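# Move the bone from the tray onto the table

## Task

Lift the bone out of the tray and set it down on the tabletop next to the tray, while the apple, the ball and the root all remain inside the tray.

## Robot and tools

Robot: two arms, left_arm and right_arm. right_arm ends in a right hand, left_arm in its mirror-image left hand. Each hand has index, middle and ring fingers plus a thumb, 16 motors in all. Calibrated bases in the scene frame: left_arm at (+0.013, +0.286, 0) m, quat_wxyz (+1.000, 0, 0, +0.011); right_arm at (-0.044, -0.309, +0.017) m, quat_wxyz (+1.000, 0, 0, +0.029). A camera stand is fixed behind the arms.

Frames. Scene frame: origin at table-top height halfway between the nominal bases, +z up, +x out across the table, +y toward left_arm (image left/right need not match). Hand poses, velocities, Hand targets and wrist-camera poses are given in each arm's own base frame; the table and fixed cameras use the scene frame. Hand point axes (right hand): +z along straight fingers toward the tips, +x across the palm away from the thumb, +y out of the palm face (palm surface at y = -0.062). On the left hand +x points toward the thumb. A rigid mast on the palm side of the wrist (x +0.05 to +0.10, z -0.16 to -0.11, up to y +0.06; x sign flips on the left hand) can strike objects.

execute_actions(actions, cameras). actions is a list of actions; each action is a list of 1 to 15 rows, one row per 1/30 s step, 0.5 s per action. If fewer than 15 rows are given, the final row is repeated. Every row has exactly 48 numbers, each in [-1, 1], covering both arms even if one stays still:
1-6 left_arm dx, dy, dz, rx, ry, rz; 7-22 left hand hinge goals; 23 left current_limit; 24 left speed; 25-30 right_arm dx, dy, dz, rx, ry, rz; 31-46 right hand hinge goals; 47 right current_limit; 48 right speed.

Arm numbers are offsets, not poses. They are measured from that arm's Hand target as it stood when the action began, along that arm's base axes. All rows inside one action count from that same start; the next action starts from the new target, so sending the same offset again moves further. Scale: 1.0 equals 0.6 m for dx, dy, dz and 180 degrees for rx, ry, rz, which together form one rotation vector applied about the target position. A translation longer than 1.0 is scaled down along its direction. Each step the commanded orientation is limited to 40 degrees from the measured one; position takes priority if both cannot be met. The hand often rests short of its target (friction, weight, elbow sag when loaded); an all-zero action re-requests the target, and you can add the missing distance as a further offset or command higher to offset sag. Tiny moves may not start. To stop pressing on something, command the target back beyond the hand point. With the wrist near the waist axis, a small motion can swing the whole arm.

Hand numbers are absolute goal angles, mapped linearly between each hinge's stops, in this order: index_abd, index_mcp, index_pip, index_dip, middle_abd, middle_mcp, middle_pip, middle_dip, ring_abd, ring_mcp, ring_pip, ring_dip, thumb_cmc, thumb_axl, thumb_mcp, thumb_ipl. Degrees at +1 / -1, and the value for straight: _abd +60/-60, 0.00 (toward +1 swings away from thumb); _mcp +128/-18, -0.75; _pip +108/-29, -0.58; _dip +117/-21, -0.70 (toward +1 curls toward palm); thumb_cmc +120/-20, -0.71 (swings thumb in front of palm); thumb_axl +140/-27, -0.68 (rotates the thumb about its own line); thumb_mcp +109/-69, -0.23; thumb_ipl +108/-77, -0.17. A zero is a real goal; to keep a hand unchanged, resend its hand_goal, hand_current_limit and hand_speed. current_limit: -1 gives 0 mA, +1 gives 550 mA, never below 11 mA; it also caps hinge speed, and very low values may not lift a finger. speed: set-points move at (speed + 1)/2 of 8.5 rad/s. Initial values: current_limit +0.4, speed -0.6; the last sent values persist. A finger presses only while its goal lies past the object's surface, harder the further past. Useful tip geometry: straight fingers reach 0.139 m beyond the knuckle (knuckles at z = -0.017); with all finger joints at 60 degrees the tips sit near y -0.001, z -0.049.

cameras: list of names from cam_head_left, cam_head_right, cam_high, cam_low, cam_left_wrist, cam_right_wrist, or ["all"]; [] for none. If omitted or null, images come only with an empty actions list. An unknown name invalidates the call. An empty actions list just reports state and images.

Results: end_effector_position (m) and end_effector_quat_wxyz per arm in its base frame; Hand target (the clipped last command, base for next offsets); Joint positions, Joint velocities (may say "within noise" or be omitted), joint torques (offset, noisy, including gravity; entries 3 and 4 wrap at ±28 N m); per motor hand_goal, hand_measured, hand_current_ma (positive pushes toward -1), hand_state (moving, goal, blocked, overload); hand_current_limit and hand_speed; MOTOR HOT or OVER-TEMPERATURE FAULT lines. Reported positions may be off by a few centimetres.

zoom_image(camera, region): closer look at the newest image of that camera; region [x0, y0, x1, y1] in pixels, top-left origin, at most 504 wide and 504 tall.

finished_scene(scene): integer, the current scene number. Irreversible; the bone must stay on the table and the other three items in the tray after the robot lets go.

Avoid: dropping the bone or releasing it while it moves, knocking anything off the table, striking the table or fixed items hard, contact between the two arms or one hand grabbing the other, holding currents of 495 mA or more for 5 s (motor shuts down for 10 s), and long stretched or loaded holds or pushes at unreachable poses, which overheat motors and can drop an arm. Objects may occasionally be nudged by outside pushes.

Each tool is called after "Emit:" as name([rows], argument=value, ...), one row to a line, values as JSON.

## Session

Emit:
execute_actions(actions=[])

Scene clock: 0.00 s.
left_arm: end_effector_position=(+0.1626, -0.5027, +0.2057) hand_goal=(+0.000, -0.754, -0.576, -0.696, +0.000, -0.754, -0.576, -0.696, +0.000, -0.754, -0.576, -0.696, -0.714, -0.678, -0.226, -0.168) hand_measured=(+0.000, -0.754, -0.576, -0.696, +0.000, -0.754, -0.576, -0.696, +0.000, -0.754, -0.576, -0.696, -0.714, -0.678, -0.226, -0.168) hand_current_ma=(+0, +0, +0, +0, +0, +0, +0, +0, +0, +0, +0, +0, +0, +0, +0, +0) hand_state=(goal, goal, goal, goal, goal, goal, goal, goal, goal, goal, goal, goal, goal, goal, goal, goal) hand_current_limit=0.40 hand_speed=-0.60 end_effector_quat_wxyz=(+0.112, +0.943, +0.245, +0.198) | right_arm: end_effector_position=(+0.2898, -0.1004, +0.3743) hand_goal=(+0.000, -0.754, -0.576, -0.696, +0.000, -0.754, -0.576, -0.696, +0.000, -0.754, -0.576, -0.696, -0.714, -0.678, -0.226, -0.168) hand_measured=(+0.000, -0.754, -0.576, -0.696, +0.000, -0.754, -0.576, -0.696, +0.000, -0.754, -0.576, -0.696, -0.714, -0.678, -0.226, -0.168) hand_current_ma=(+0, +0, +0, +0, +0, +0, +0, +0, +0, +0, +0, +0, +0, +0, +0, +0) hand_state=(goal, goal, goal, goal, goal, goal, goal, goal, goal, goal, goal, goal, goal, goal, goal, goal) hand_current_limit=0.40 hand_speed=-0.60 end_effector_quat_wxyz=(+0.340, +0.889, +0.293, +0.087)
Joint positions: left_arm=[-1.488 1.457 1.155 -1.105 -0.43 -0.389] | right_arm=[0.282 0.845 1.006 -1.489 0.683 1.13]
Joint velocities: within noise
Joint torques (N m): no reading
Heat: left arm: hottest elbow 40 °C; right arm: hottest elbow 43 °C.
Hand target: left_arm +0.1631, -0.5092, +0.2106; +0.117, +0.942, +0.246, +0.197 | right_arm +0.2921, -0.0997, +0.3847; +0.340, +0.889, +0.288, +0.099
camera_calibration:
cam_left_wrist: T_world_to_cam=[[-0.871166, 0.0880661, -0.483026, 0.256171], [-0.291653, 0.698592, 0.653382, 0.198728], [0.394978, 0.71008, -0.582905, 0.536557], [0, 0, 0, 1]] pos_world=[0.0691987, -0.542388, 0.306653]
cam_right_wrist: T_world_to_cam=[[-0.361323, -0.808084, 0.465237, -0.120924], [-0.802869, 0.523354, 0.285487, 0.114643], [-0.474181, -0.270371, -0.837885, 0.542696], [0, 0, 0, 1]] pos_world=[0.305686, -0.0109863, 0.478246]

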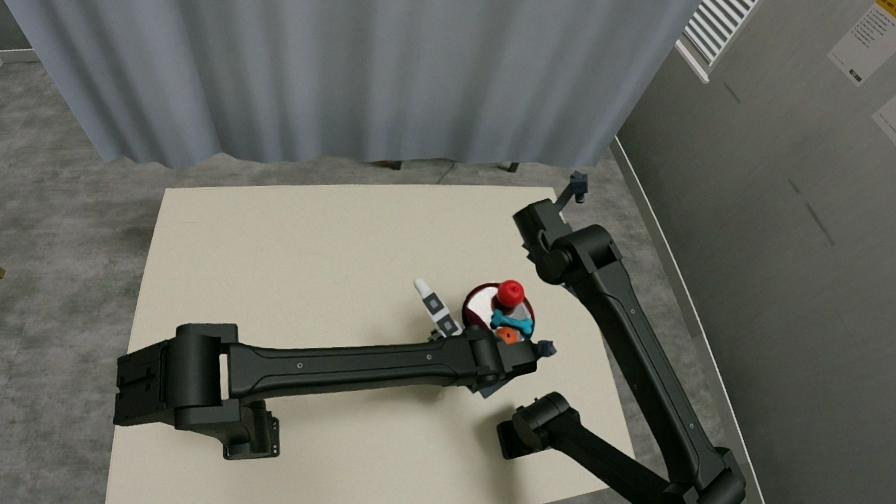

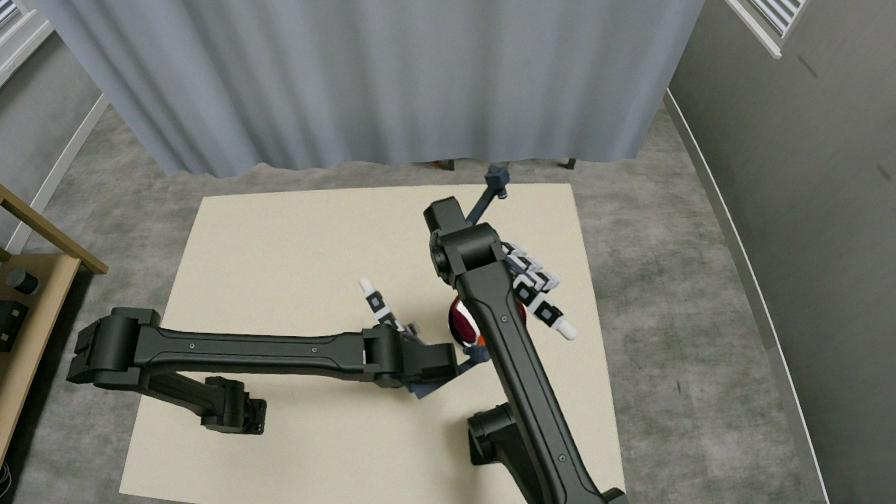

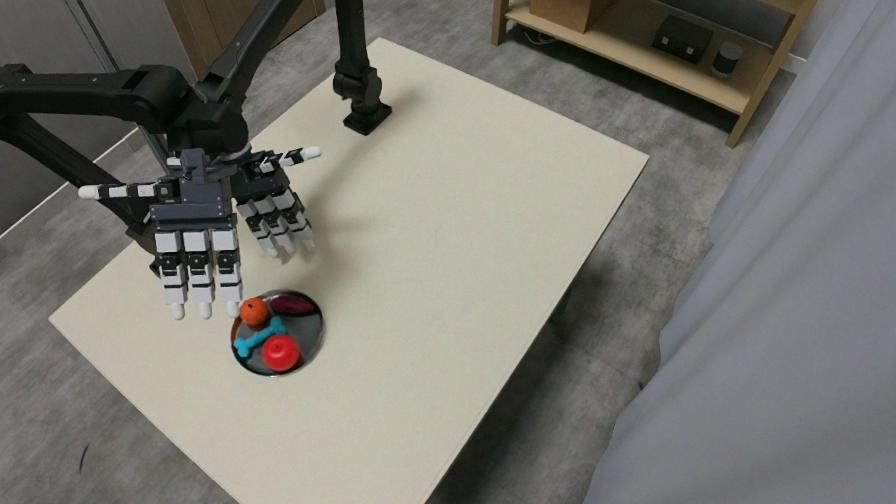

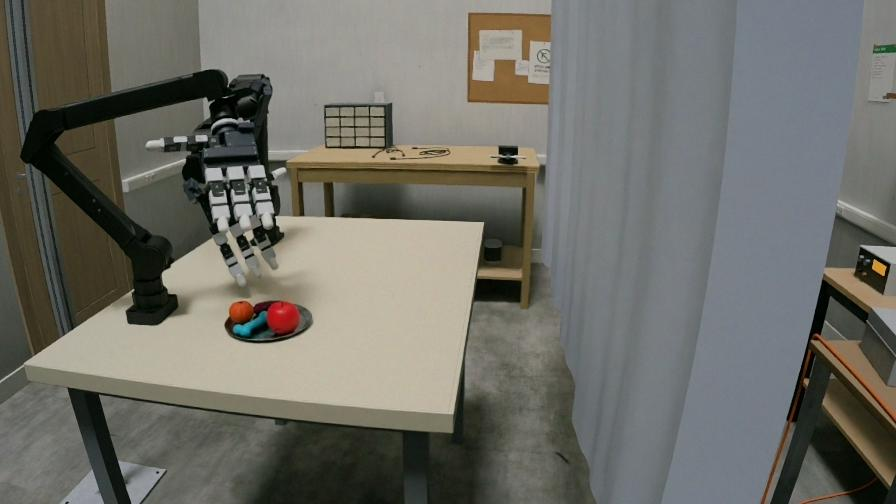

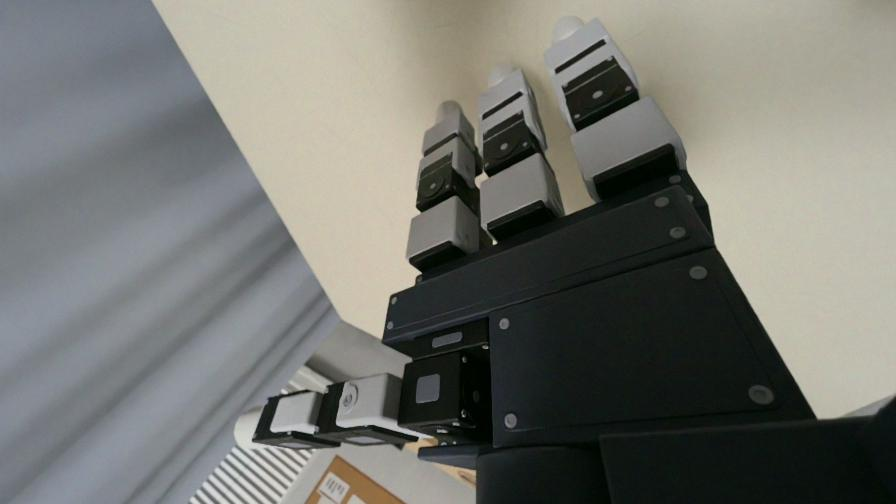

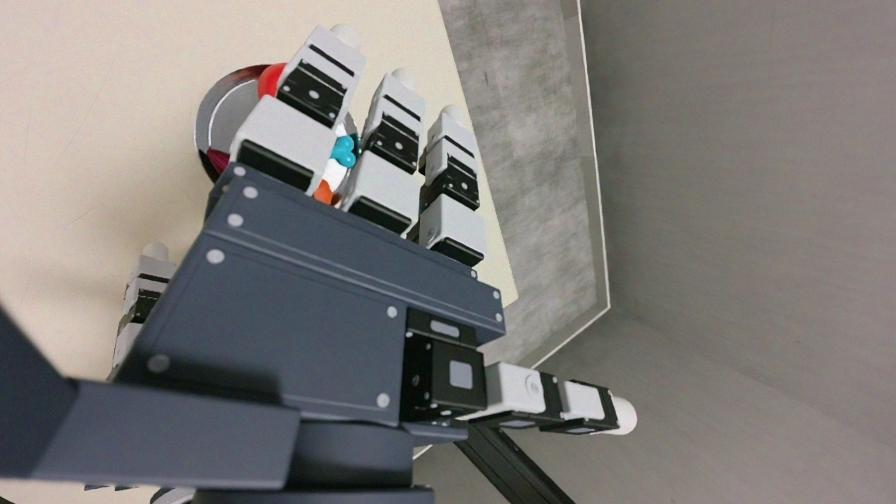

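Emit:
zoom_image(camera="cam_high", region=[225, 280, 335, 390])

Emit:
zoom_image(camera="cam_head_left", region=[450, 265, 560, 375])

Emit:
zoom_image(camera="cam_low", region=[215, 280, 325, 350])

Scaled by 4.582 from the camera's 896x504 image, which has a finer 1280x720 frame.

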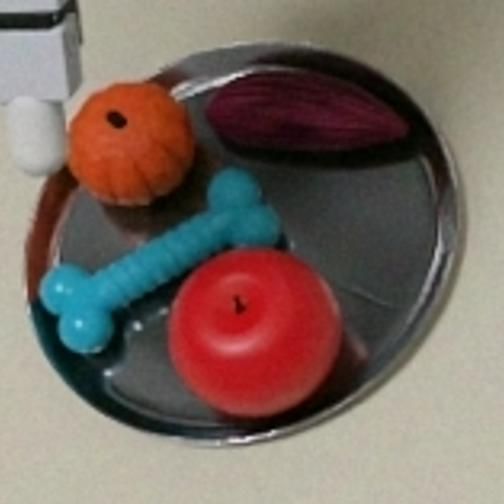

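Scaled by 4.582 from the camera's 896x504 image, which has a finer 1280x720 frame.

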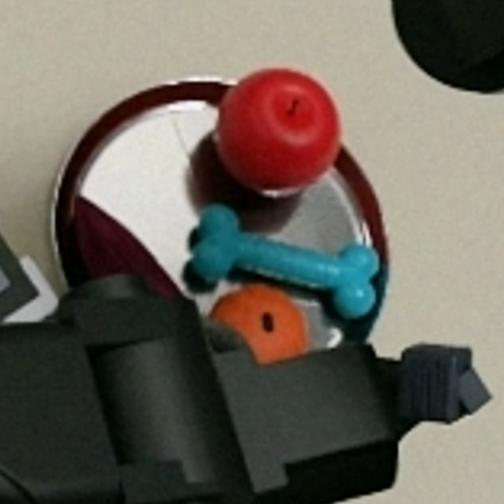

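Scaled by 4.582 from the camera's 896x504 image, which has a finer 1280x720 frame.

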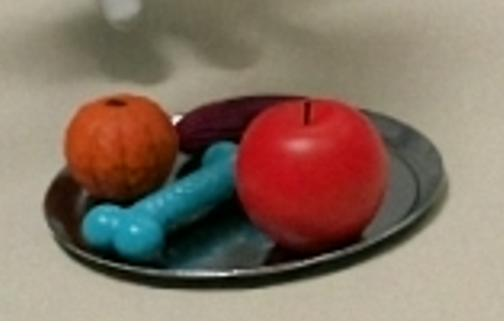

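Emit:
execute_actions([
  [[0.017,0.083,0.011,0,0,0,0,-0.754,-0.576,-0.696,0,-0.754,-0.576,-0.696,0,-0.754,-0.576,-0.696,-0.714,-0.678,-0.226,-0.168,0.4,-0.6,-0.0205,-0.0173,-0.05,0.0597,0.0028,-0.0794,0,-0.754,-0.576,-0.696,0,-0.754,-0.576,-0.696,0,0.479,0.737,-0.26,-0.714,-0.678,-0.226,-0.168,0.4,-0.6]],
  [[0.017,0.083,0.011,0,0,0,0,-0.754,-0.576,-0.696,0,-0.754,-0.576,-0.696,0,-0.754,-0.576,-0.696,-0.714,-0.678,-0.226,-0.168,0.4,-0.6,-0.0205,-0.0173,-0.05,0.0597,0.0028,-0.0794,0,-0.754,-0.576,-0.696,0,-0.754,-0.576,-0.696,0,0.479,0.737,-0.26,-0.714,-0.678,-0.226,-0.168,0.4,-0.6]],
  [[0.017,0.083,0.0,0,0,0,0,-0.754,-0.576,-0.696,0,-0.754,-0.576,-0.696,0,-0.754,-0.576,-0.696,-0.714,-0.678,-0.226,-0.168,0.4,-0.6,-0.0205,-0.0173,-0.05,0.0597,0.0028,-0.0794,0,-0.754,-0.576,-0.696,0,-0.754,-0.576,-0.696,0,0.479,0.737,-0.26,-0.714,-0.678,-0.226,-0.168,0.4,-0.6]],
  [[0,0.0,0.0,0,0,0,0,-0.754,-0.576,-0.696,0,-0.754,-0.576,-0.696,0,-0.754,-0.576,-0.696,-0.714,-0.678,-0.226,-0.168,0.4,-0.6,-0.0205,-0.0173,-0.05,0.0597,0.0028,-0.0794,0,-0.754,-0.576,-0.696,0,-0.754,-0.576,-0.696,0,0.479,0.737,-0.26,-0.714,-0.678,-0.226,-0.168,0.4,-0.6]],
], cameras=["cam_high","cam_low","cam_head_left"])

Scene clock: 34.00 s.
left_arm: end_effector_position=(+0.1929, -0.3680, +0.2339) hand_goal=(+0.000, -0.754, -0.576, -0.696, +0.000, -0.754, -0.576, -0.696, +0.000, -0.754, -0.576, -0.696, -0.714, -0.678, -0.226, -0.168) hand_measured=(+0.000, -0.754, -0.576, -0.696, +0.000, -0.754, -0.576, -0.696, +0.000, -0.754, -0.576, -0.696, -0.716, -0.678, -0.224, -0.168) hand_current_ma=(+0, +0, +0, +0, +0, +0, +0, +0, +0, +0, +0, +0, +0, +0, +1, +0) hand_state=(goal, goal, goal, goal, goal, goal, goal, goal, goal, goal, goal, goal, goal, goal, goal, goal) hand_current_limit=0.40 hand_speed=-0.60 end_effector_quat_wxyz=(+0.131, +0.939, +0.248, +0.197) | right_arm: end_effector_position=(+0.2319, -0.1382, +0.2484) hand_goal=(+0.000, -0.754, -0.576, -0.696, +0.000, -0.754, -0.576, -0.696, +0.000, +0.478, +0.736, -0.260, -0.714, -0.678, -0.226, -0.168) hand_measured=(+0.000, -0.754, -0.576, -0.696, +0.000, -0.754, -0.576, -0.696, +0.000, +0.464, +0.734, -0.262, -0.716, -0.678, -0.224, -0.168) hand_current_ma=(+0, -1, -1, +0, +0, +0, -1, +0, +0, -34, -2, -4, -4, +1, +5, +0) hand_state=(goal, goal, goal, goal, goal, goal, goal, goal, goal, goal, goal, goal, goal, goal, goal, goal) hand_current_limit=0.40 hand_speed=-0.60 end_effector_quat_wxyz=(+0.006, +0.979, -0.201, -0.013)
Joint positions: left_arm=[-1.346 1.057 0.872 -1.12 -0.401 -0.237] | right_arm=[-0.227 1.123 1.103 -1.577 0.013 1.749]
Joint torques (N m): left_arm=[-0.09 -6.01 7.68 0.59 -0.47 0.16] | right_arm=[-0.91 -6.48 14.95 0.16 0.12 0.06]
Heat: left arm: hottest elbow 46 °C; right arm: hottest elbow 50 °C.
Hand target: left_arm +0.1937, -0.3599, +0.2238; +0.117, +0.942, +0.246, +0.196 | right_arm +0.2429, -0.1413, +0.2647; +0.006, +0.977, -0.211, +0.008
Off the commanded pose: left_arm 0.013 m, 2 deg | right_arm 0.020 m, 3 deg.
Images, in order (width x height): cam_head_left 896x504, cam_high 896x504, cam_low 896x504.

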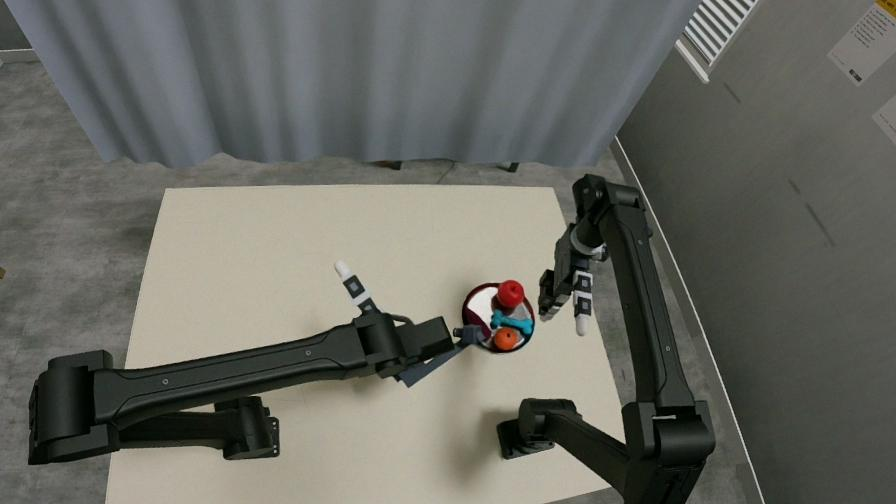

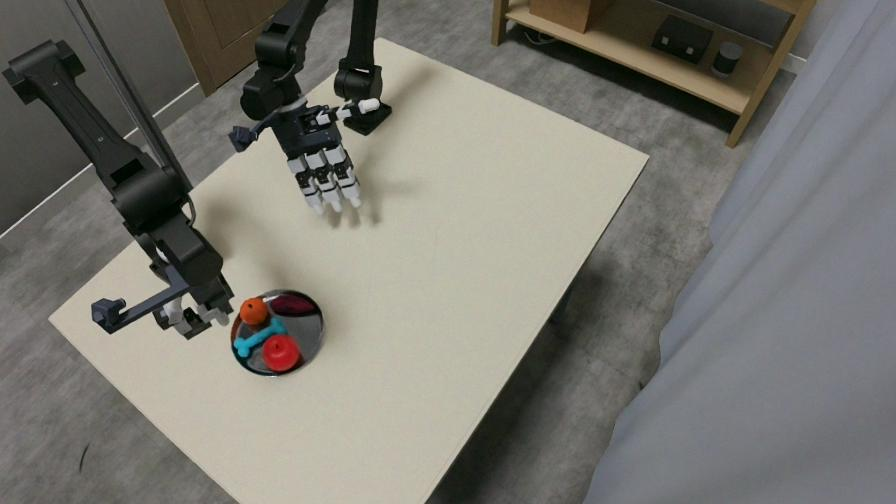

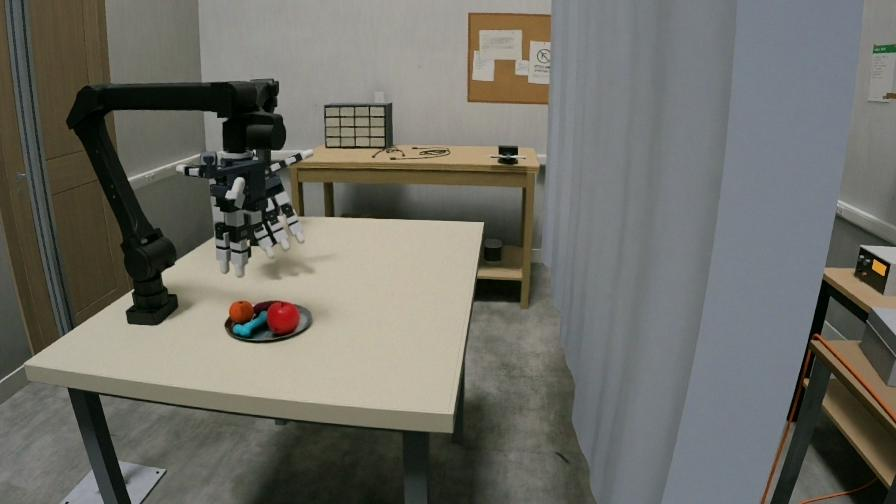

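Emit:
zoom_image(camera="cam_high", region=[150, 270, 300, 390])

Emit:
zoom_image(camera="cam_head_left", region=[440, 240, 620, 370])

Scaled by 3.360 from the camera's 896x504 image, which has a finer 1280x720 frame.

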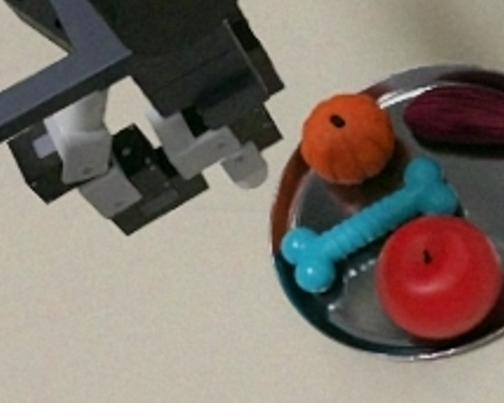

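Scaled by 2.800 from the camera's 896x504 image, which has a finer 1280x720 frame.

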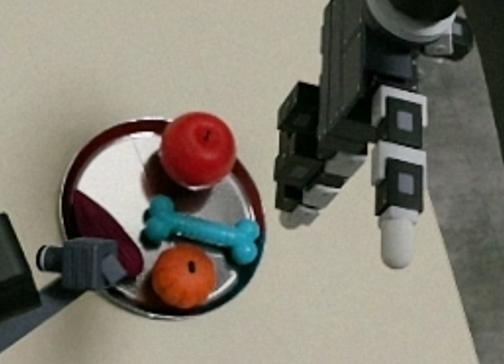

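Emit:
execute_actions([
  [[0,0.05,0.0,0,0,0,0,-0.754,-0.576,-0.696,0,-0.754,-0.576,-0.696,0,-0.754,-0.576,-0.696,-0.714,-0.678,-0.226,-0.168,0.4,-0.6,0.0135,0.008,-0.07,0,0,0,0,-0.754,-0.576,-0.696,0,-0.754,-0.576,-0.696,0,0.479,0.737,-0.26,-0.714,-0.678,-0.226,-0.168,0.4,-0.6]],
  [[0,0.0,0.0,0,0,0,0,-0.754,-0.576,-0.696,0,-0.754,-0.576,-0.696,0,-0.754,-0.576,-0.696,-0.714,-0.678,-0.226,-0.168,0.4,-0.6,0,0,-0.07,0,0,0,0,-0.754,-0.576,-0.696,0,-0.754,-0.576,-0.696,0,0.479,0.737,-0.26,-0.714,-0.678,-0.226,-0.168,0.4,-0.6]],
], cameras=["cam_high","cam_low"])

Emit:
zoom_image(camera="cam_high", region=[220, 300, 300, 380])

Emit:
zoom_image(camera="cam_low", region=[215, 270, 315, 350])

Scene clock: 49.90 s.
left_arm: end_effector_position=(+0.1933, -0.3379, +0.2331) hand_goal=(+0.000, -0.754, -0.576, -0.696, +0.000, -0.754, -0.576, -0.696, +0.000, -0.754, -0.576, -0.696, -0.714, -0.678, -0.226, -0.168) hand_measured=(+0.000, -0.754, -0.576, -0.696, +0.000, -0.754, -0.576, -0.696, +0.000, -0.754, -0.576, -0.696, -0.716, -0.678, -0.224, -0.168) hand_current_ma=(+0, +0, +0, +0, +0, +0, +0, +0, +0, +0, +0, +0, +0, +0, +1, +0) hand_state=(goal, goal, goal, goal, goal, goal, goal, goal, goal, goal, goal, goal, goal, goal, goal, goal) hand_current_limit=0.40 hand_speed=-0.60 end_effector_quat_wxyz=(+0.130, +0.940, +0.248, +0.197) | right_arm: end_effector_position=(+0.2472, -0.1396, +0.1827) hand_goal=(+0.000, -0.754, -0.576, -0.696, +0.000, -0.754, -0.576, -0.696, +0.000, +0.478, +0.736, -0.260, -0.714, -0.678, -0.226, -0.168) hand_measured=(+0.000, -0.754, -0.576, -0.696, +0.000, -0.754, -0.576, -0.696, +0.000, +0.464, +0.734, -0.262, -0.716, -0.678, -0.224, -0.168) hand_current_ma=(+0, -1, -1, +0, +0, +0, -1, +0, +0, -34, -2, -4, -4, +1, +5, +0) hand_state=(goal, goal, goal, goal, goal, goal, goal, goal, goal, goal, goal, goal, goal, goal, goal, goal) hand_current_limit=0.40 hand_speed=-0.60 end_effector_quat_wxyz=(+0.006, +0.978, -0.210, +0.007)
Joint positions: left_arm=[-1.319 0.968 0.814 -1.142 -0.394 -0.209] | right_arm=[-0.224 1.161 0.963 -1.359 0.012 1.771]
Joint torques (N m): left_arm=[-0.03 -4.84 7.82 0.55 -0.46 0.15] | right_arm=[0.56 -6.77 10.25 0.62 0.18 0.06]
Heat: left arm: hottest elbow 47 °C; right arm: hottest elbow 54 °C.
Hand target: left_arm +0.1938, -0.3298, +0.2239; +0.117, +0.942, +0.246, +0.196 | right_arm +0.2509, -0.1365, +0.1807; +0.005, +0.977, -0.211, +0.008
Off the commanded pose: left_arm 0.012 m, 2 deg | right_arm 0.005 m, 0 deg.
Images, in order (width x height): cam_high 896x504, cam_low 896x504.

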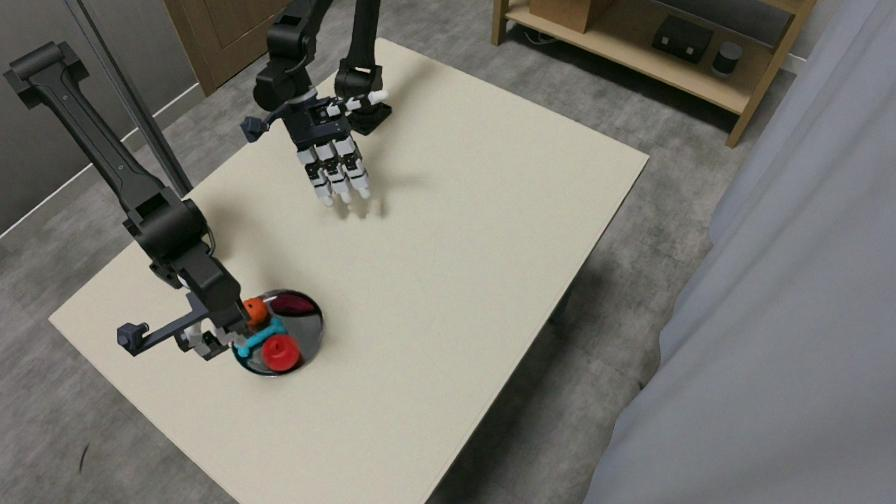

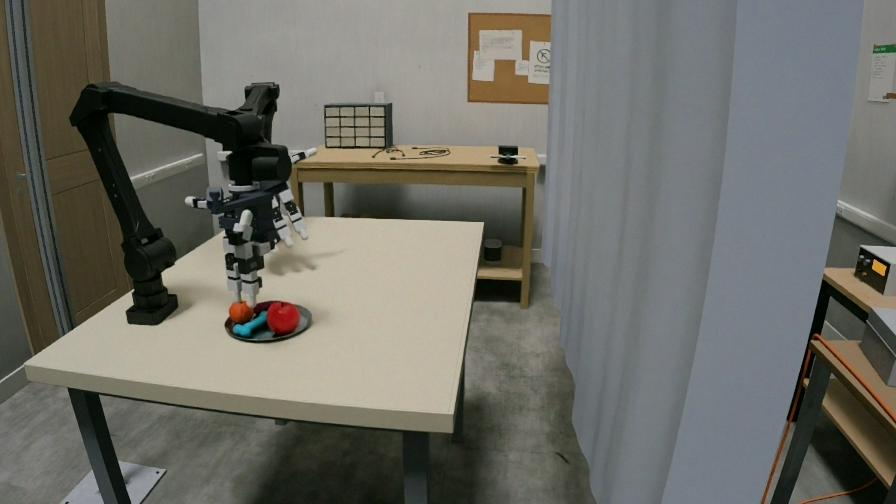

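Scaled by 6.300 from the camera's 896x504 image, which has a finer 1280x720 frame.

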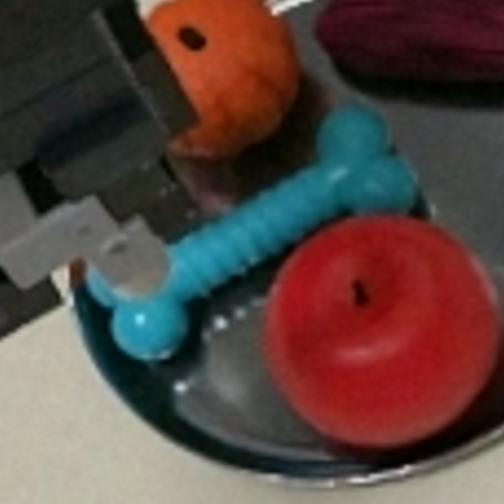

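Scaled by 5.040 from the camera's 896x504 image, which has a finer 1280x720 frame.

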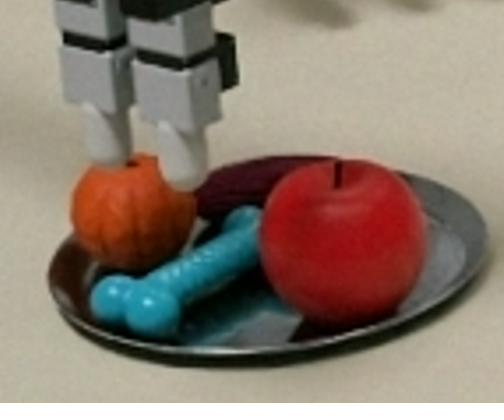

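Emit:
execute_actions([
  [[0,0,0,0,0,0,0,-0.754,-0.576,-0.696,0,-0.754,-0.576,-0.696,0,-0.754,-0.576,-0.696,-0.714,-0.678,-0.226,-0.168,0.4,-0.6,0.004,0.0145,-0.05,0,0,0,0,-0.754,-0.576,-0.696,0,-0.754,-0.576,-0.696,0,0.479,0.737,-0.26,-0.714,-0.678,-0.226,-0.168,0.4,-0.6]],
], cameras=["cam_high","cam_low"])

Emit:
zoom_image(camera="cam_high", region=[220, 300, 300, 380])

Emit:
zoom_image(camera="cam_low", region=[215, 270, 315, 350])

Scene clock: 56.80 s.
left_arm: end_effector_position=(+0.1933, -0.3379, +0.2331) hand_goal=(+0.000, -0.754, -0.576, -0.696, +0.000, -0.754, -0.576, -0.696, +0.000, -0.754, -0.576, -0.696, -0.714, -0.678, -0.226, -0.168) hand_measured=(+0.000, -0.754, -0.576, -0.696, +0.000, -0.754, -0.576, -0.696, +0.000, -0.754, -0.576, -0.696, -0.716, -0.678, -0.224, -0.168) hand_current_ma=(+0, +0, +0, +0, +0, +0, +0, +0, +0, +0, +0, +0, +0, +0, +1, +0) hand_state=(goal, goal, goal, goal, goal, goal, goal, goal, goal, goal, goal, goal, goal, goal, goal, goal) hand_current_limit=0.40 hand_speed=-0.60 end_effector_quat_wxyz=(+0.130, +0.940, +0.248, +0.197) | right_arm: end_effector_position=(+0.2510, -0.1306, +0.1537) hand_goal=(+0.000, -0.754, -0.576, -0.696, +0.000, -0.754, -0.576, -0.696, +0.000, +0.478, +0.736, -0.260, -0.714, -0.678, -0.226, -0.168) hand_measured=(+0.000, -0.754, -0.576, -0.696, +0.000, -0.754, -0.576, -0.696, +0.000, +0.464, +0.734, -0.262, -0.716, -0.678, -0.224, -0.168) hand_current_ma=(+0, -1, -1, +0, +0, +0, -1, +0, +0, -34, -2, -4, -4, +1, +5, +0) hand_state=(goal, goal, goal, goal, goal, goal, goal, goal, goal, goal, goal, goal, goal, goal, goal, goal) hand_current_limit=0.40 hand_speed=-0.60 end_effector_quat_wxyz=(+0.006, +0.978, -0.209, +0.009)
Joint positions: left_arm=[-1.319 0.968 0.814 -1.142 -0.394 -0.209] | right_arm=[-0.193 1.183 0.902 -1.273 0.012 1.799]
Joint torques (N m): left_arm=[0.09 -4.84 7.83 0.54 -0.45 0.16] | right_arm=[0.38 -6.77 10.02 0.61 0.21 0.07]
Heat: left arm: hottest elbow 47 °C; right arm: hottest elbow 55 °C.
Hand target: left_arm +0.1938, -0.3298, +0.2239; +0.117, +0.942, +0.246, +0.196 | right_arm +0.2534, -0.1277, +0.1508; +0.005, +0.977, -0.211, +0.008
Off the commanded pose: left_arm 0.012 m, 2 deg | right_arm 0.005 m, 0 deg.
Images, in order (width x height): cam_high 896x504, cam_low 896x504.

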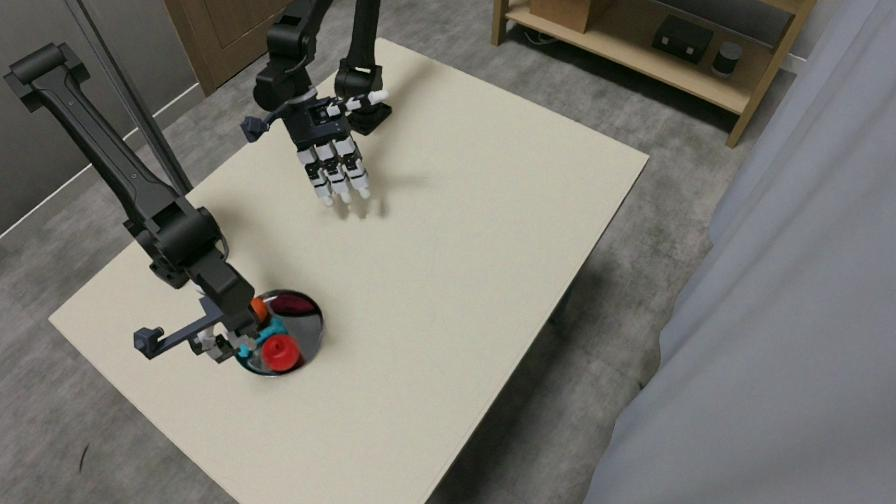

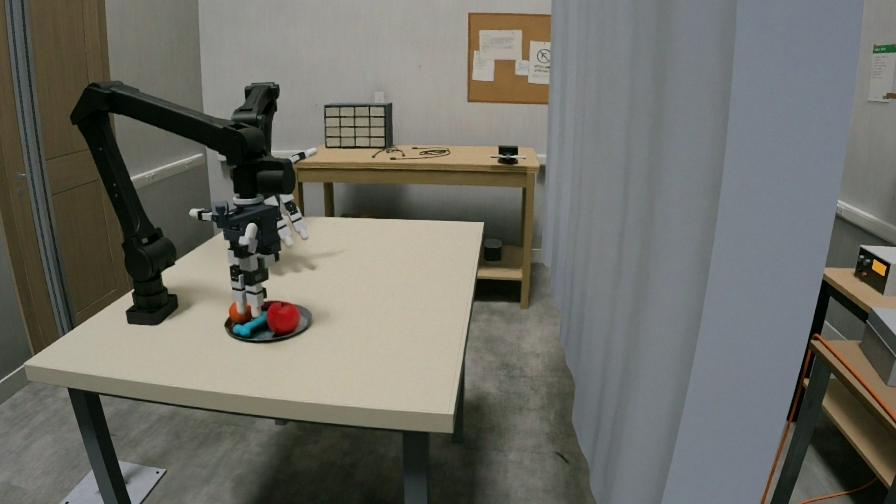

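Scaled by 6.300 from the camera's 896x504 image, which has a finer 1280x720 frame.

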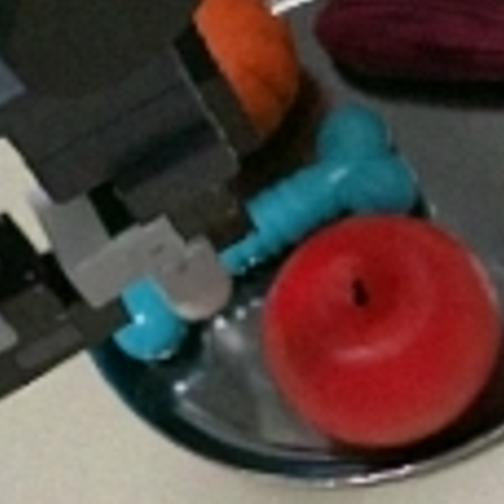

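Scaled by 5.040 from the camera's 896x504 image, which has a finer 1280x720 frame.

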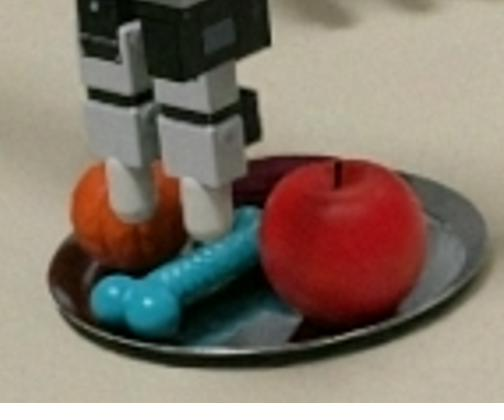

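Emit:
execute_actions([
  [[0,0,0,0,0,0,0,-0.754,-0.576,-0.696,0,-0.754,-0.576,-0.696,0,-0.754,-0.576,-0.696,-0.714,-0.678,-0.226,-0.168,0.4,-0.6,-0.012,0.0115,-0.022,0,0,0,0,-0.754,-0.576,-0.696,0,-0.754,-0.576,-0.696,0,0.479,0.737,-0.26,-0.714,-0.678,-0.226,-0.168,0.4,-0.6]],
], cameras=["cam_high","cam_low"])

Emit:
zoom_image(camera="cam_high", region=[220, 300, 300, 380])

Emit:
zoom_image(camera="cam_low", region=[215, 270, 315, 350])

Scene clock: 70.87 s.
left_arm: end_effector_position=(+0.1933, -0.3379, +0.2331) hand_goal=(+0.000, -0.754, -0.576, -0.696, +0.000, -0.754, -0.576, -0.696, +0.000, -0.754, -0.576, -0.696, -0.714, -0.678, -0.226, -0.168) hand_measured=(+0.000, -0.754, -0.576, -0.696, +0.000, -0.754, -0.576, -0.696, +0.000, -0.754, -0.576, -0.696, -0.716, -0.678, -0.224, -0.168) hand_current_ma=(+0, +0, +0, +0, +0, +0, +0, +0, +0, +0, +0, +0, +0, +0, +1, +0) hand_state=(goal, goal, goal, goal, goal, goal, goal, goal, goal, goal, goal, goal, goal, goal, goal, goal) hand_current_limit=0.40 hand_speed=-0.60 end_effector_quat_wxyz=(+0.130, +0.940, +0.248, +0.197) | right_arm: end_effector_position=(+0.2442, -0.1240, +0.1379) hand_goal=(+0.000, -0.754, -0.576, -0.696, +0.000, -0.754, -0.576, -0.696, +0.000, +0.478, +0.736, -0.260, -0.714, -0.678, -0.226, -0.168) hand_measured=(+0.000, -0.754, -0.576, -0.696, +0.000, -0.754, -0.576, -0.696, +0.000, +0.464, +0.734, -0.262, -0.716, -0.678, -0.224, -0.168) hand_current_ma=(+0, -1, -1, +0, +0, +0, -1, +0, +0, -34, -2, -4, -4, +1, +5, +0) hand_state=(goal, goal, goal, goal, goal, goal, goal, goal, goal, goal, goal, goal, goal, goal, goal, goal) hand_current_limit=0.40 hand_speed=-0.60 end_effector_quat_wxyz=(+0.006, +0.978, -0.210, +0.003)
Joint positions: left_arm=[-1.319 0.968 0.814 -1.142 -0.394 -0.209] | right_arm=[-0.176 1.183 0.858 -1.239 0.012 1.817]
Joint torques (N m): left_arm=[0.03 -4.89 7.84 0.54 -0.46 0.16] | right_arm=[0.44 -7.53 9.78 0.62 0.21 0.08]
Heat: left arm: hottest elbow 47 °C; right arm: hottest elbow 56 °C.
Hand target: left_arm +0.1938, -0.3298, +0.2239; +0.117, +0.942, +0.246, +0.196 | right_arm +0.2462, -0.1209, +0.1375; +0.005, +0.978, -0.211, +0.008
Off the commanded pose: left_arm 0.012 m, 2 deg | right_arm 0.004 m, 1 deg.
Images, in order (width x height): cam_high 896x504, cam_low 896x504.

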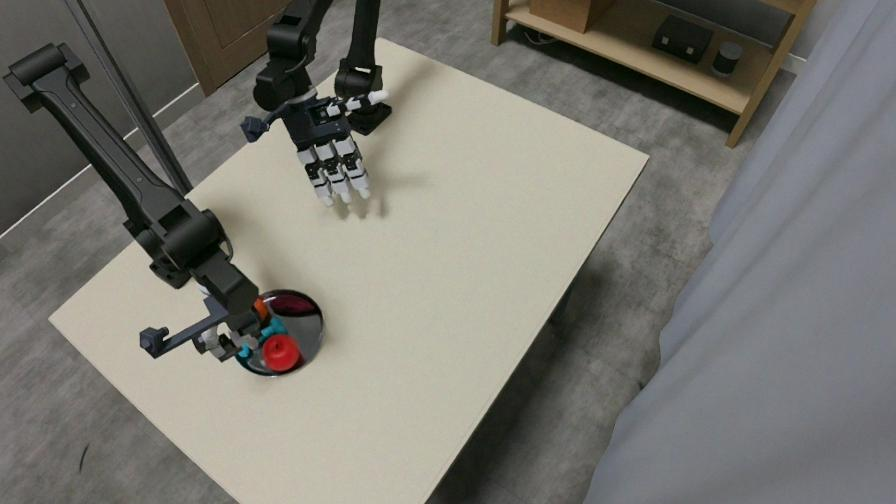

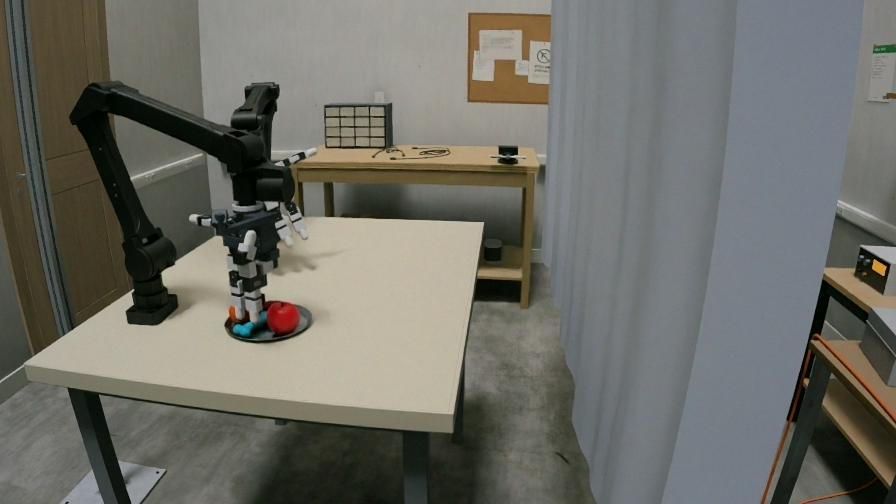

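Scaled by 6.300 from the camera's 896x504 image, which has a finer 1280x720 frame.

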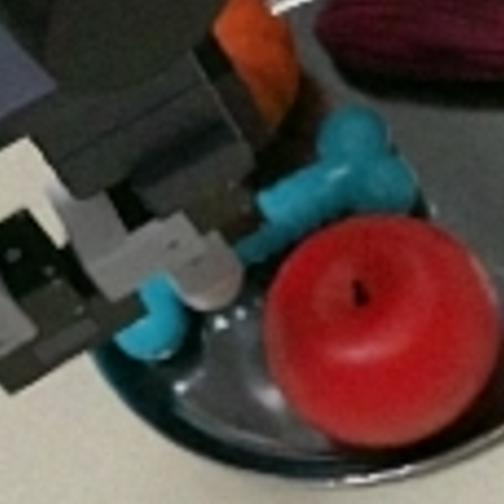

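Scaled by 5.040 from the camera's 896x504 image, which has a finer 1280x720 frame.

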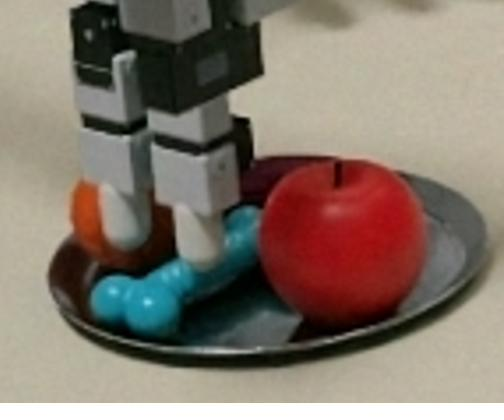

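Emit:
execute_actions([
  [[0,0,0,0,0,0,0,-0.754,-0.576,-0.696,0,-0.754,-0.576,-0.696,0,-0.754,-0.576,-0.696,-0.714,-0.678,-0.226,-0.168,0.4,-0.6,-0.001,0.002,-0.034,0,0,0,0,-0.754,-0.576,-0.696,0,-0.754,-0.576,-0.696,0,0.479,0.737,-0.26,-0.714,-0.678,-0.226,-0.168,0.4,-0.6]],
], cameras=["cam_high","cam_low"])

Emit:
zoom_image(camera="cam_high", region=[220, 300, 300, 380])

Emit:
zoom_image(camera="cam_low", region=[215, 270, 315, 350])

Scene clock: 73.20 s.
left_arm: end_effector_position=(+0.1933, -0.3379, +0.2331) hand_goal=(+0.000, -0.754, -0.576, -0.696, +0.000, -0.754, -0.576, -0.696, +0.000, -0.754, -0.576, -0.696, -0.714, -0.678, -0.226, -0.168) hand_measured=(+0.000, -0.754, -0.576, -0.696, +0.000, -0.754, -0.576, -0.696, +0.000, -0.754, -0.576, -0.696, -0.716, -0.678, -0.224, -0.168) hand_current_ma=(+0, +0, +0, +0, +0, +0, +0, +0, +0, +0, +0, +0, +0, +0, +1, +0) hand_state=(goal, goal, goal, goal, goal, goal, goal, goal, goal, goal, goal, goal, goal, goal, goal, goal) hand_current_limit=0.40 hand_speed=-0.60 end_effector_quat_wxyz=(+0.130, +0.940, +0.248, +0.197) | right_arm: end_effector_position=(+0.2440, -0.1230, +0.1213) hand_goal=(+0.000, -0.754, -0.576, -0.696, +0.000, -0.754, -0.576, -0.696, +0.000, +0.478, +0.736, -0.260, -0.714, -0.678, -0.226, -0.168) hand_measured=(+0.000, -0.754, -0.576, -0.696, +0.000, -0.754, -0.576, -0.696, +0.000, +0.464, +0.734, -0.262, -0.716, -0.678, -0.224, -0.168) hand_current_ma=(+0, +0, -1, +0, +0, +0, -1, +0, +0, -34, -2, -4, -4, +1, +5, +0) hand_state=(goal, goal, goal, goal, goal, goal, goal, goal, goal, goal, goal, goal, goal, goal, goal, goal) hand_current_limit=0.40 hand_speed=-0.60 end_effector_quat_wxyz=(+0.005, +0.978, -0.210, +0.011)
Joint positions: left_arm=[-1.319 0.968 0.814 -1.142 -0.394 -0.209] | right_arm=[-0.173 1.188 0.817 -1.178 0.012 1.821]
Joint torques (N m): left_arm=[-0.03 -4.78 7.86 0.55 -0.46 0.15] | right_arm=[0.5 -6.36 9.52 0.66 0.22 0.06]
Heat: left arm: hottest elbow 47 °C; right arm: hottest elbow 56 °C.
Hand target: left_arm +0.1938, -0.3298, +0.2239; +0.117, +0.942, +0.246, +0.196 | right_arm +0.2455, -0.1197, +0.1171; +0.005, +0.977, -0.211, +0.008
Off the commanded pose: left_arm 0.012 m, 2 deg | right_arm 0.006 m, 0 deg.
Images, in order (width x height): cam_high 896x504, cam_low 896x504.

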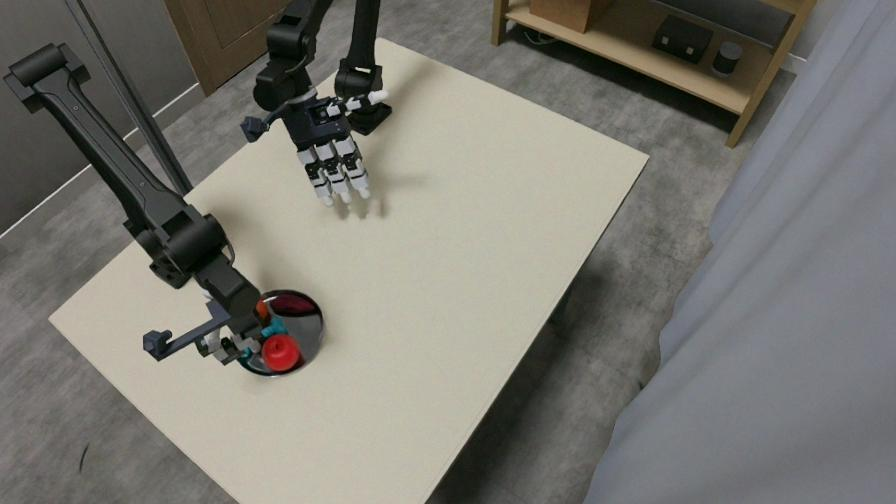

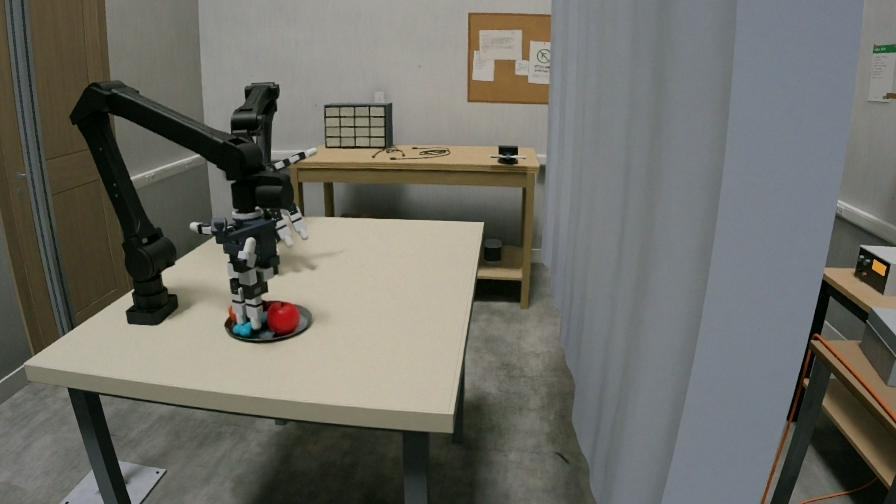

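Scaled by 6.300 from the camera's 896x504 image, which has a finer 1280x720 frame.

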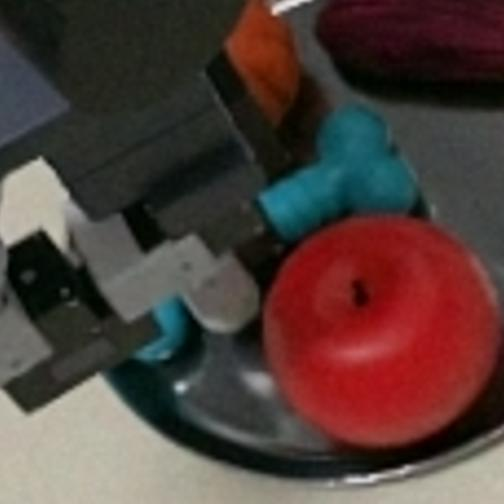

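Scaled by 5.040 from the camera's 896x504 image, which has a finer 1280x720 frame.

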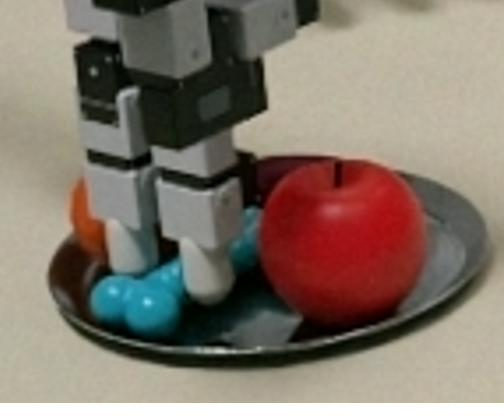

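Emit:
execute_actions([
  [[0,0,0,0,0,0,0,-0.754,-0.576,-0.696,0,-0.754,-0.576,-0.696,0,-0.754,-0.576,-0.696,-0.714,-0.678,-0.226,-0.168,0.4,-0.6,0,0,-0.009,0,0,0,0,-0.754,-0.576,-0.696,0,-0.754,-0.576,-0.696,0,0.479,0.737,-0.26,-0.714,-0.678,-0.226,-0.168,0.4,-0.6]],
  [[0,0,0,0,0,0,0,-0.754,-0.576,-0.696,0,-0.754,-0.576,-0.696,0,-0.754,-0.576,-0.696,-0.714,-0.678,-0.226,-0.168,0.4,-0.6,0,0,0,0,0,0,0.28,-0.754,-0.576,-0.696,-0.28,-0.754,-0.576,-0.696,0,0.479,0.737,-0.26,-0.714,-0.678,-0.226,-0.168,0.6,-0.75]],
], cameras=["cam_high","cam_low"])

Emit:
zoom_image(camera="cam_high", region=[220, 300, 300, 380])

Emit:
zoom_image(camera="cam_low", region=[215, 270, 315, 350])

Scene clock: 76.53 s.
left_arm: end_effector_position=(+0.1933, -0.3379, +0.2331) hand_goal=(+0.000, -0.754, -0.576, -0.696, +0.000, -0.754, -0.576, -0.696, +0.000, -0.754, -0.576, -0.696, -0.714, -0.678, -0.226, -0.168) hand_measured=(+0.000, -0.754, -0.576, -0.696, +0.000, -0.754, -0.576, -0.696, +0.000, -0.754, -0.576, -0.696, -0.716, -0.678, -0.224, -0.168) hand_current_ma=(+0, +0, +0, +0, +0, +0, +0, +0, +0, +0, +0, +0, +0, +0, +1, +0) hand_state=(goal, goal, goal, goal, goal, goal, goal, goal, goal, goal, goal, goal, goal, goal, goal, goal) hand_current_limit=0.40 hand_speed=-0.60 end_effector_quat_wxyz=(+0.130, +0.940, +0.248, +0.197) | right_arm: end_effector_position=(+0.2453, -0.1232, +0.1171) hand_goal=(+0.280, -0.754, -0.576, -0.696, -0.280, -0.754, -0.576, -0.696, +0.000, +0.478, +0.736, -0.260, -0.714, -0.678, -0.226, -0.168) hand_measured=(+0.048, -0.752, -0.576, -0.696, -0.040, -0.754, -0.576, -0.696, +0.000, +0.464, +0.734, -0.262, -0.716, -0.678, -0.224, -0.168) hand_current_ma=(-440, +4, -1, +0, +440, +0, -1, +0, +0, -34, -2, -4, -4, +1, +5, +0) hand_state=(blocked, goal, goal, goal, blocked, goal, goal, goal, goal, goal, goal, goal, goal, goal, goal, goal) hand_current_limit=0.60 hand_speed=-0.75 end_effector_quat_wxyz=(+0.005, +0.978, -0.210, +0.013)
Joint positions: left_arm=[-1.319 0.968 0.814 -1.142 -0.394 -0.209] | right_arm=[-0.173 1.193 0.81 -1.162 0.012 1.822]
Joint torques (N m): left_arm=[0.03 -4.89 7.82 0.51 -0.45 0.15] | right_arm=[0.56 -6.24 9.22 0.64 0.23 0.06]
Heat: left arm: hottest elbow 47 °C; right arm: hottest elbow 56 °C.
Hand target: left_arm +0.1938, -0.3298, +0.2239; +0.117, +0.942, +0.246, +0.196 | right_arm +0.2454, -0.1197, +0.1116; +0.005, +0.977, -0.211, +0.008
Off the commanded pose: left_arm 0.012 m, 2 deg | right_arm 0.006 m, 1 deg.
Images, in order (width x height): cam_high 896x504, cam_low 896x504.

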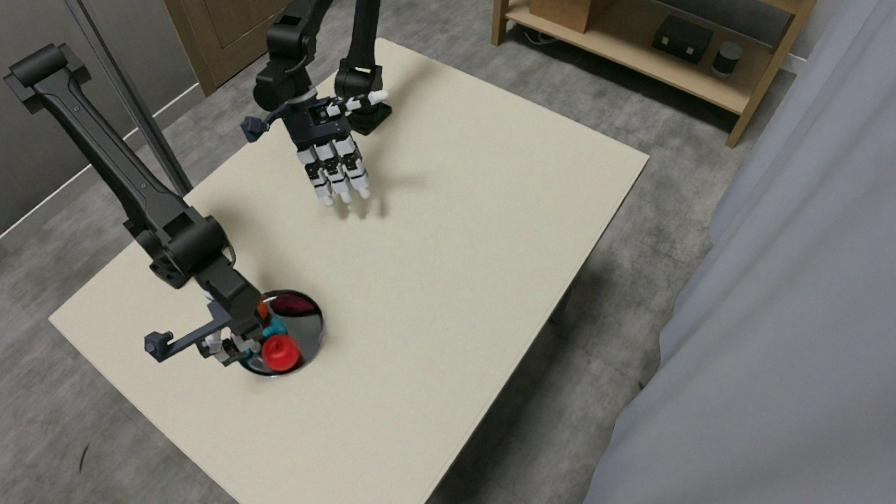

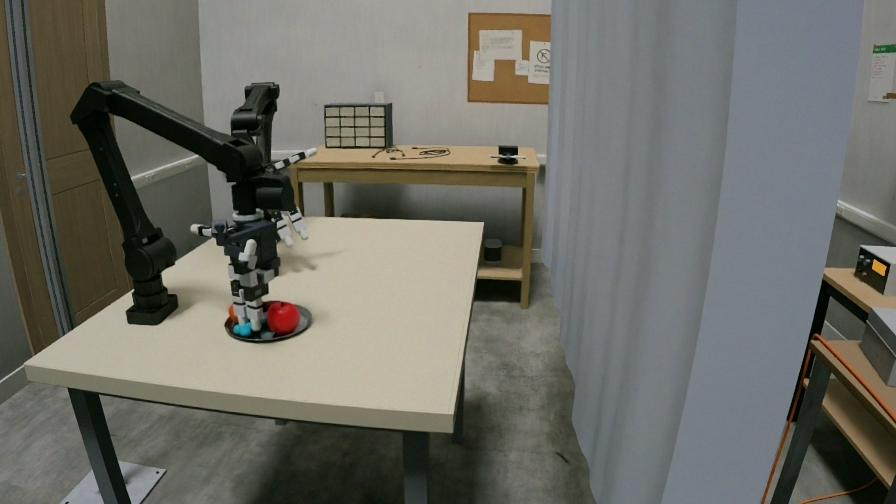

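Scaled by 6.300 from the camera's 896x504 image, which has a finer 1280x720 frame.

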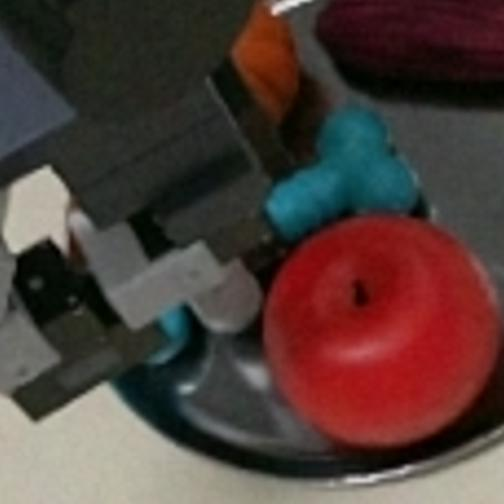

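Scaled by 5.040 from the camera's 896x504 image, which has a finer 1280x720 frame.

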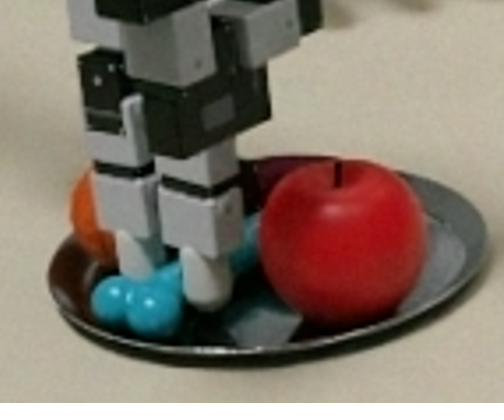

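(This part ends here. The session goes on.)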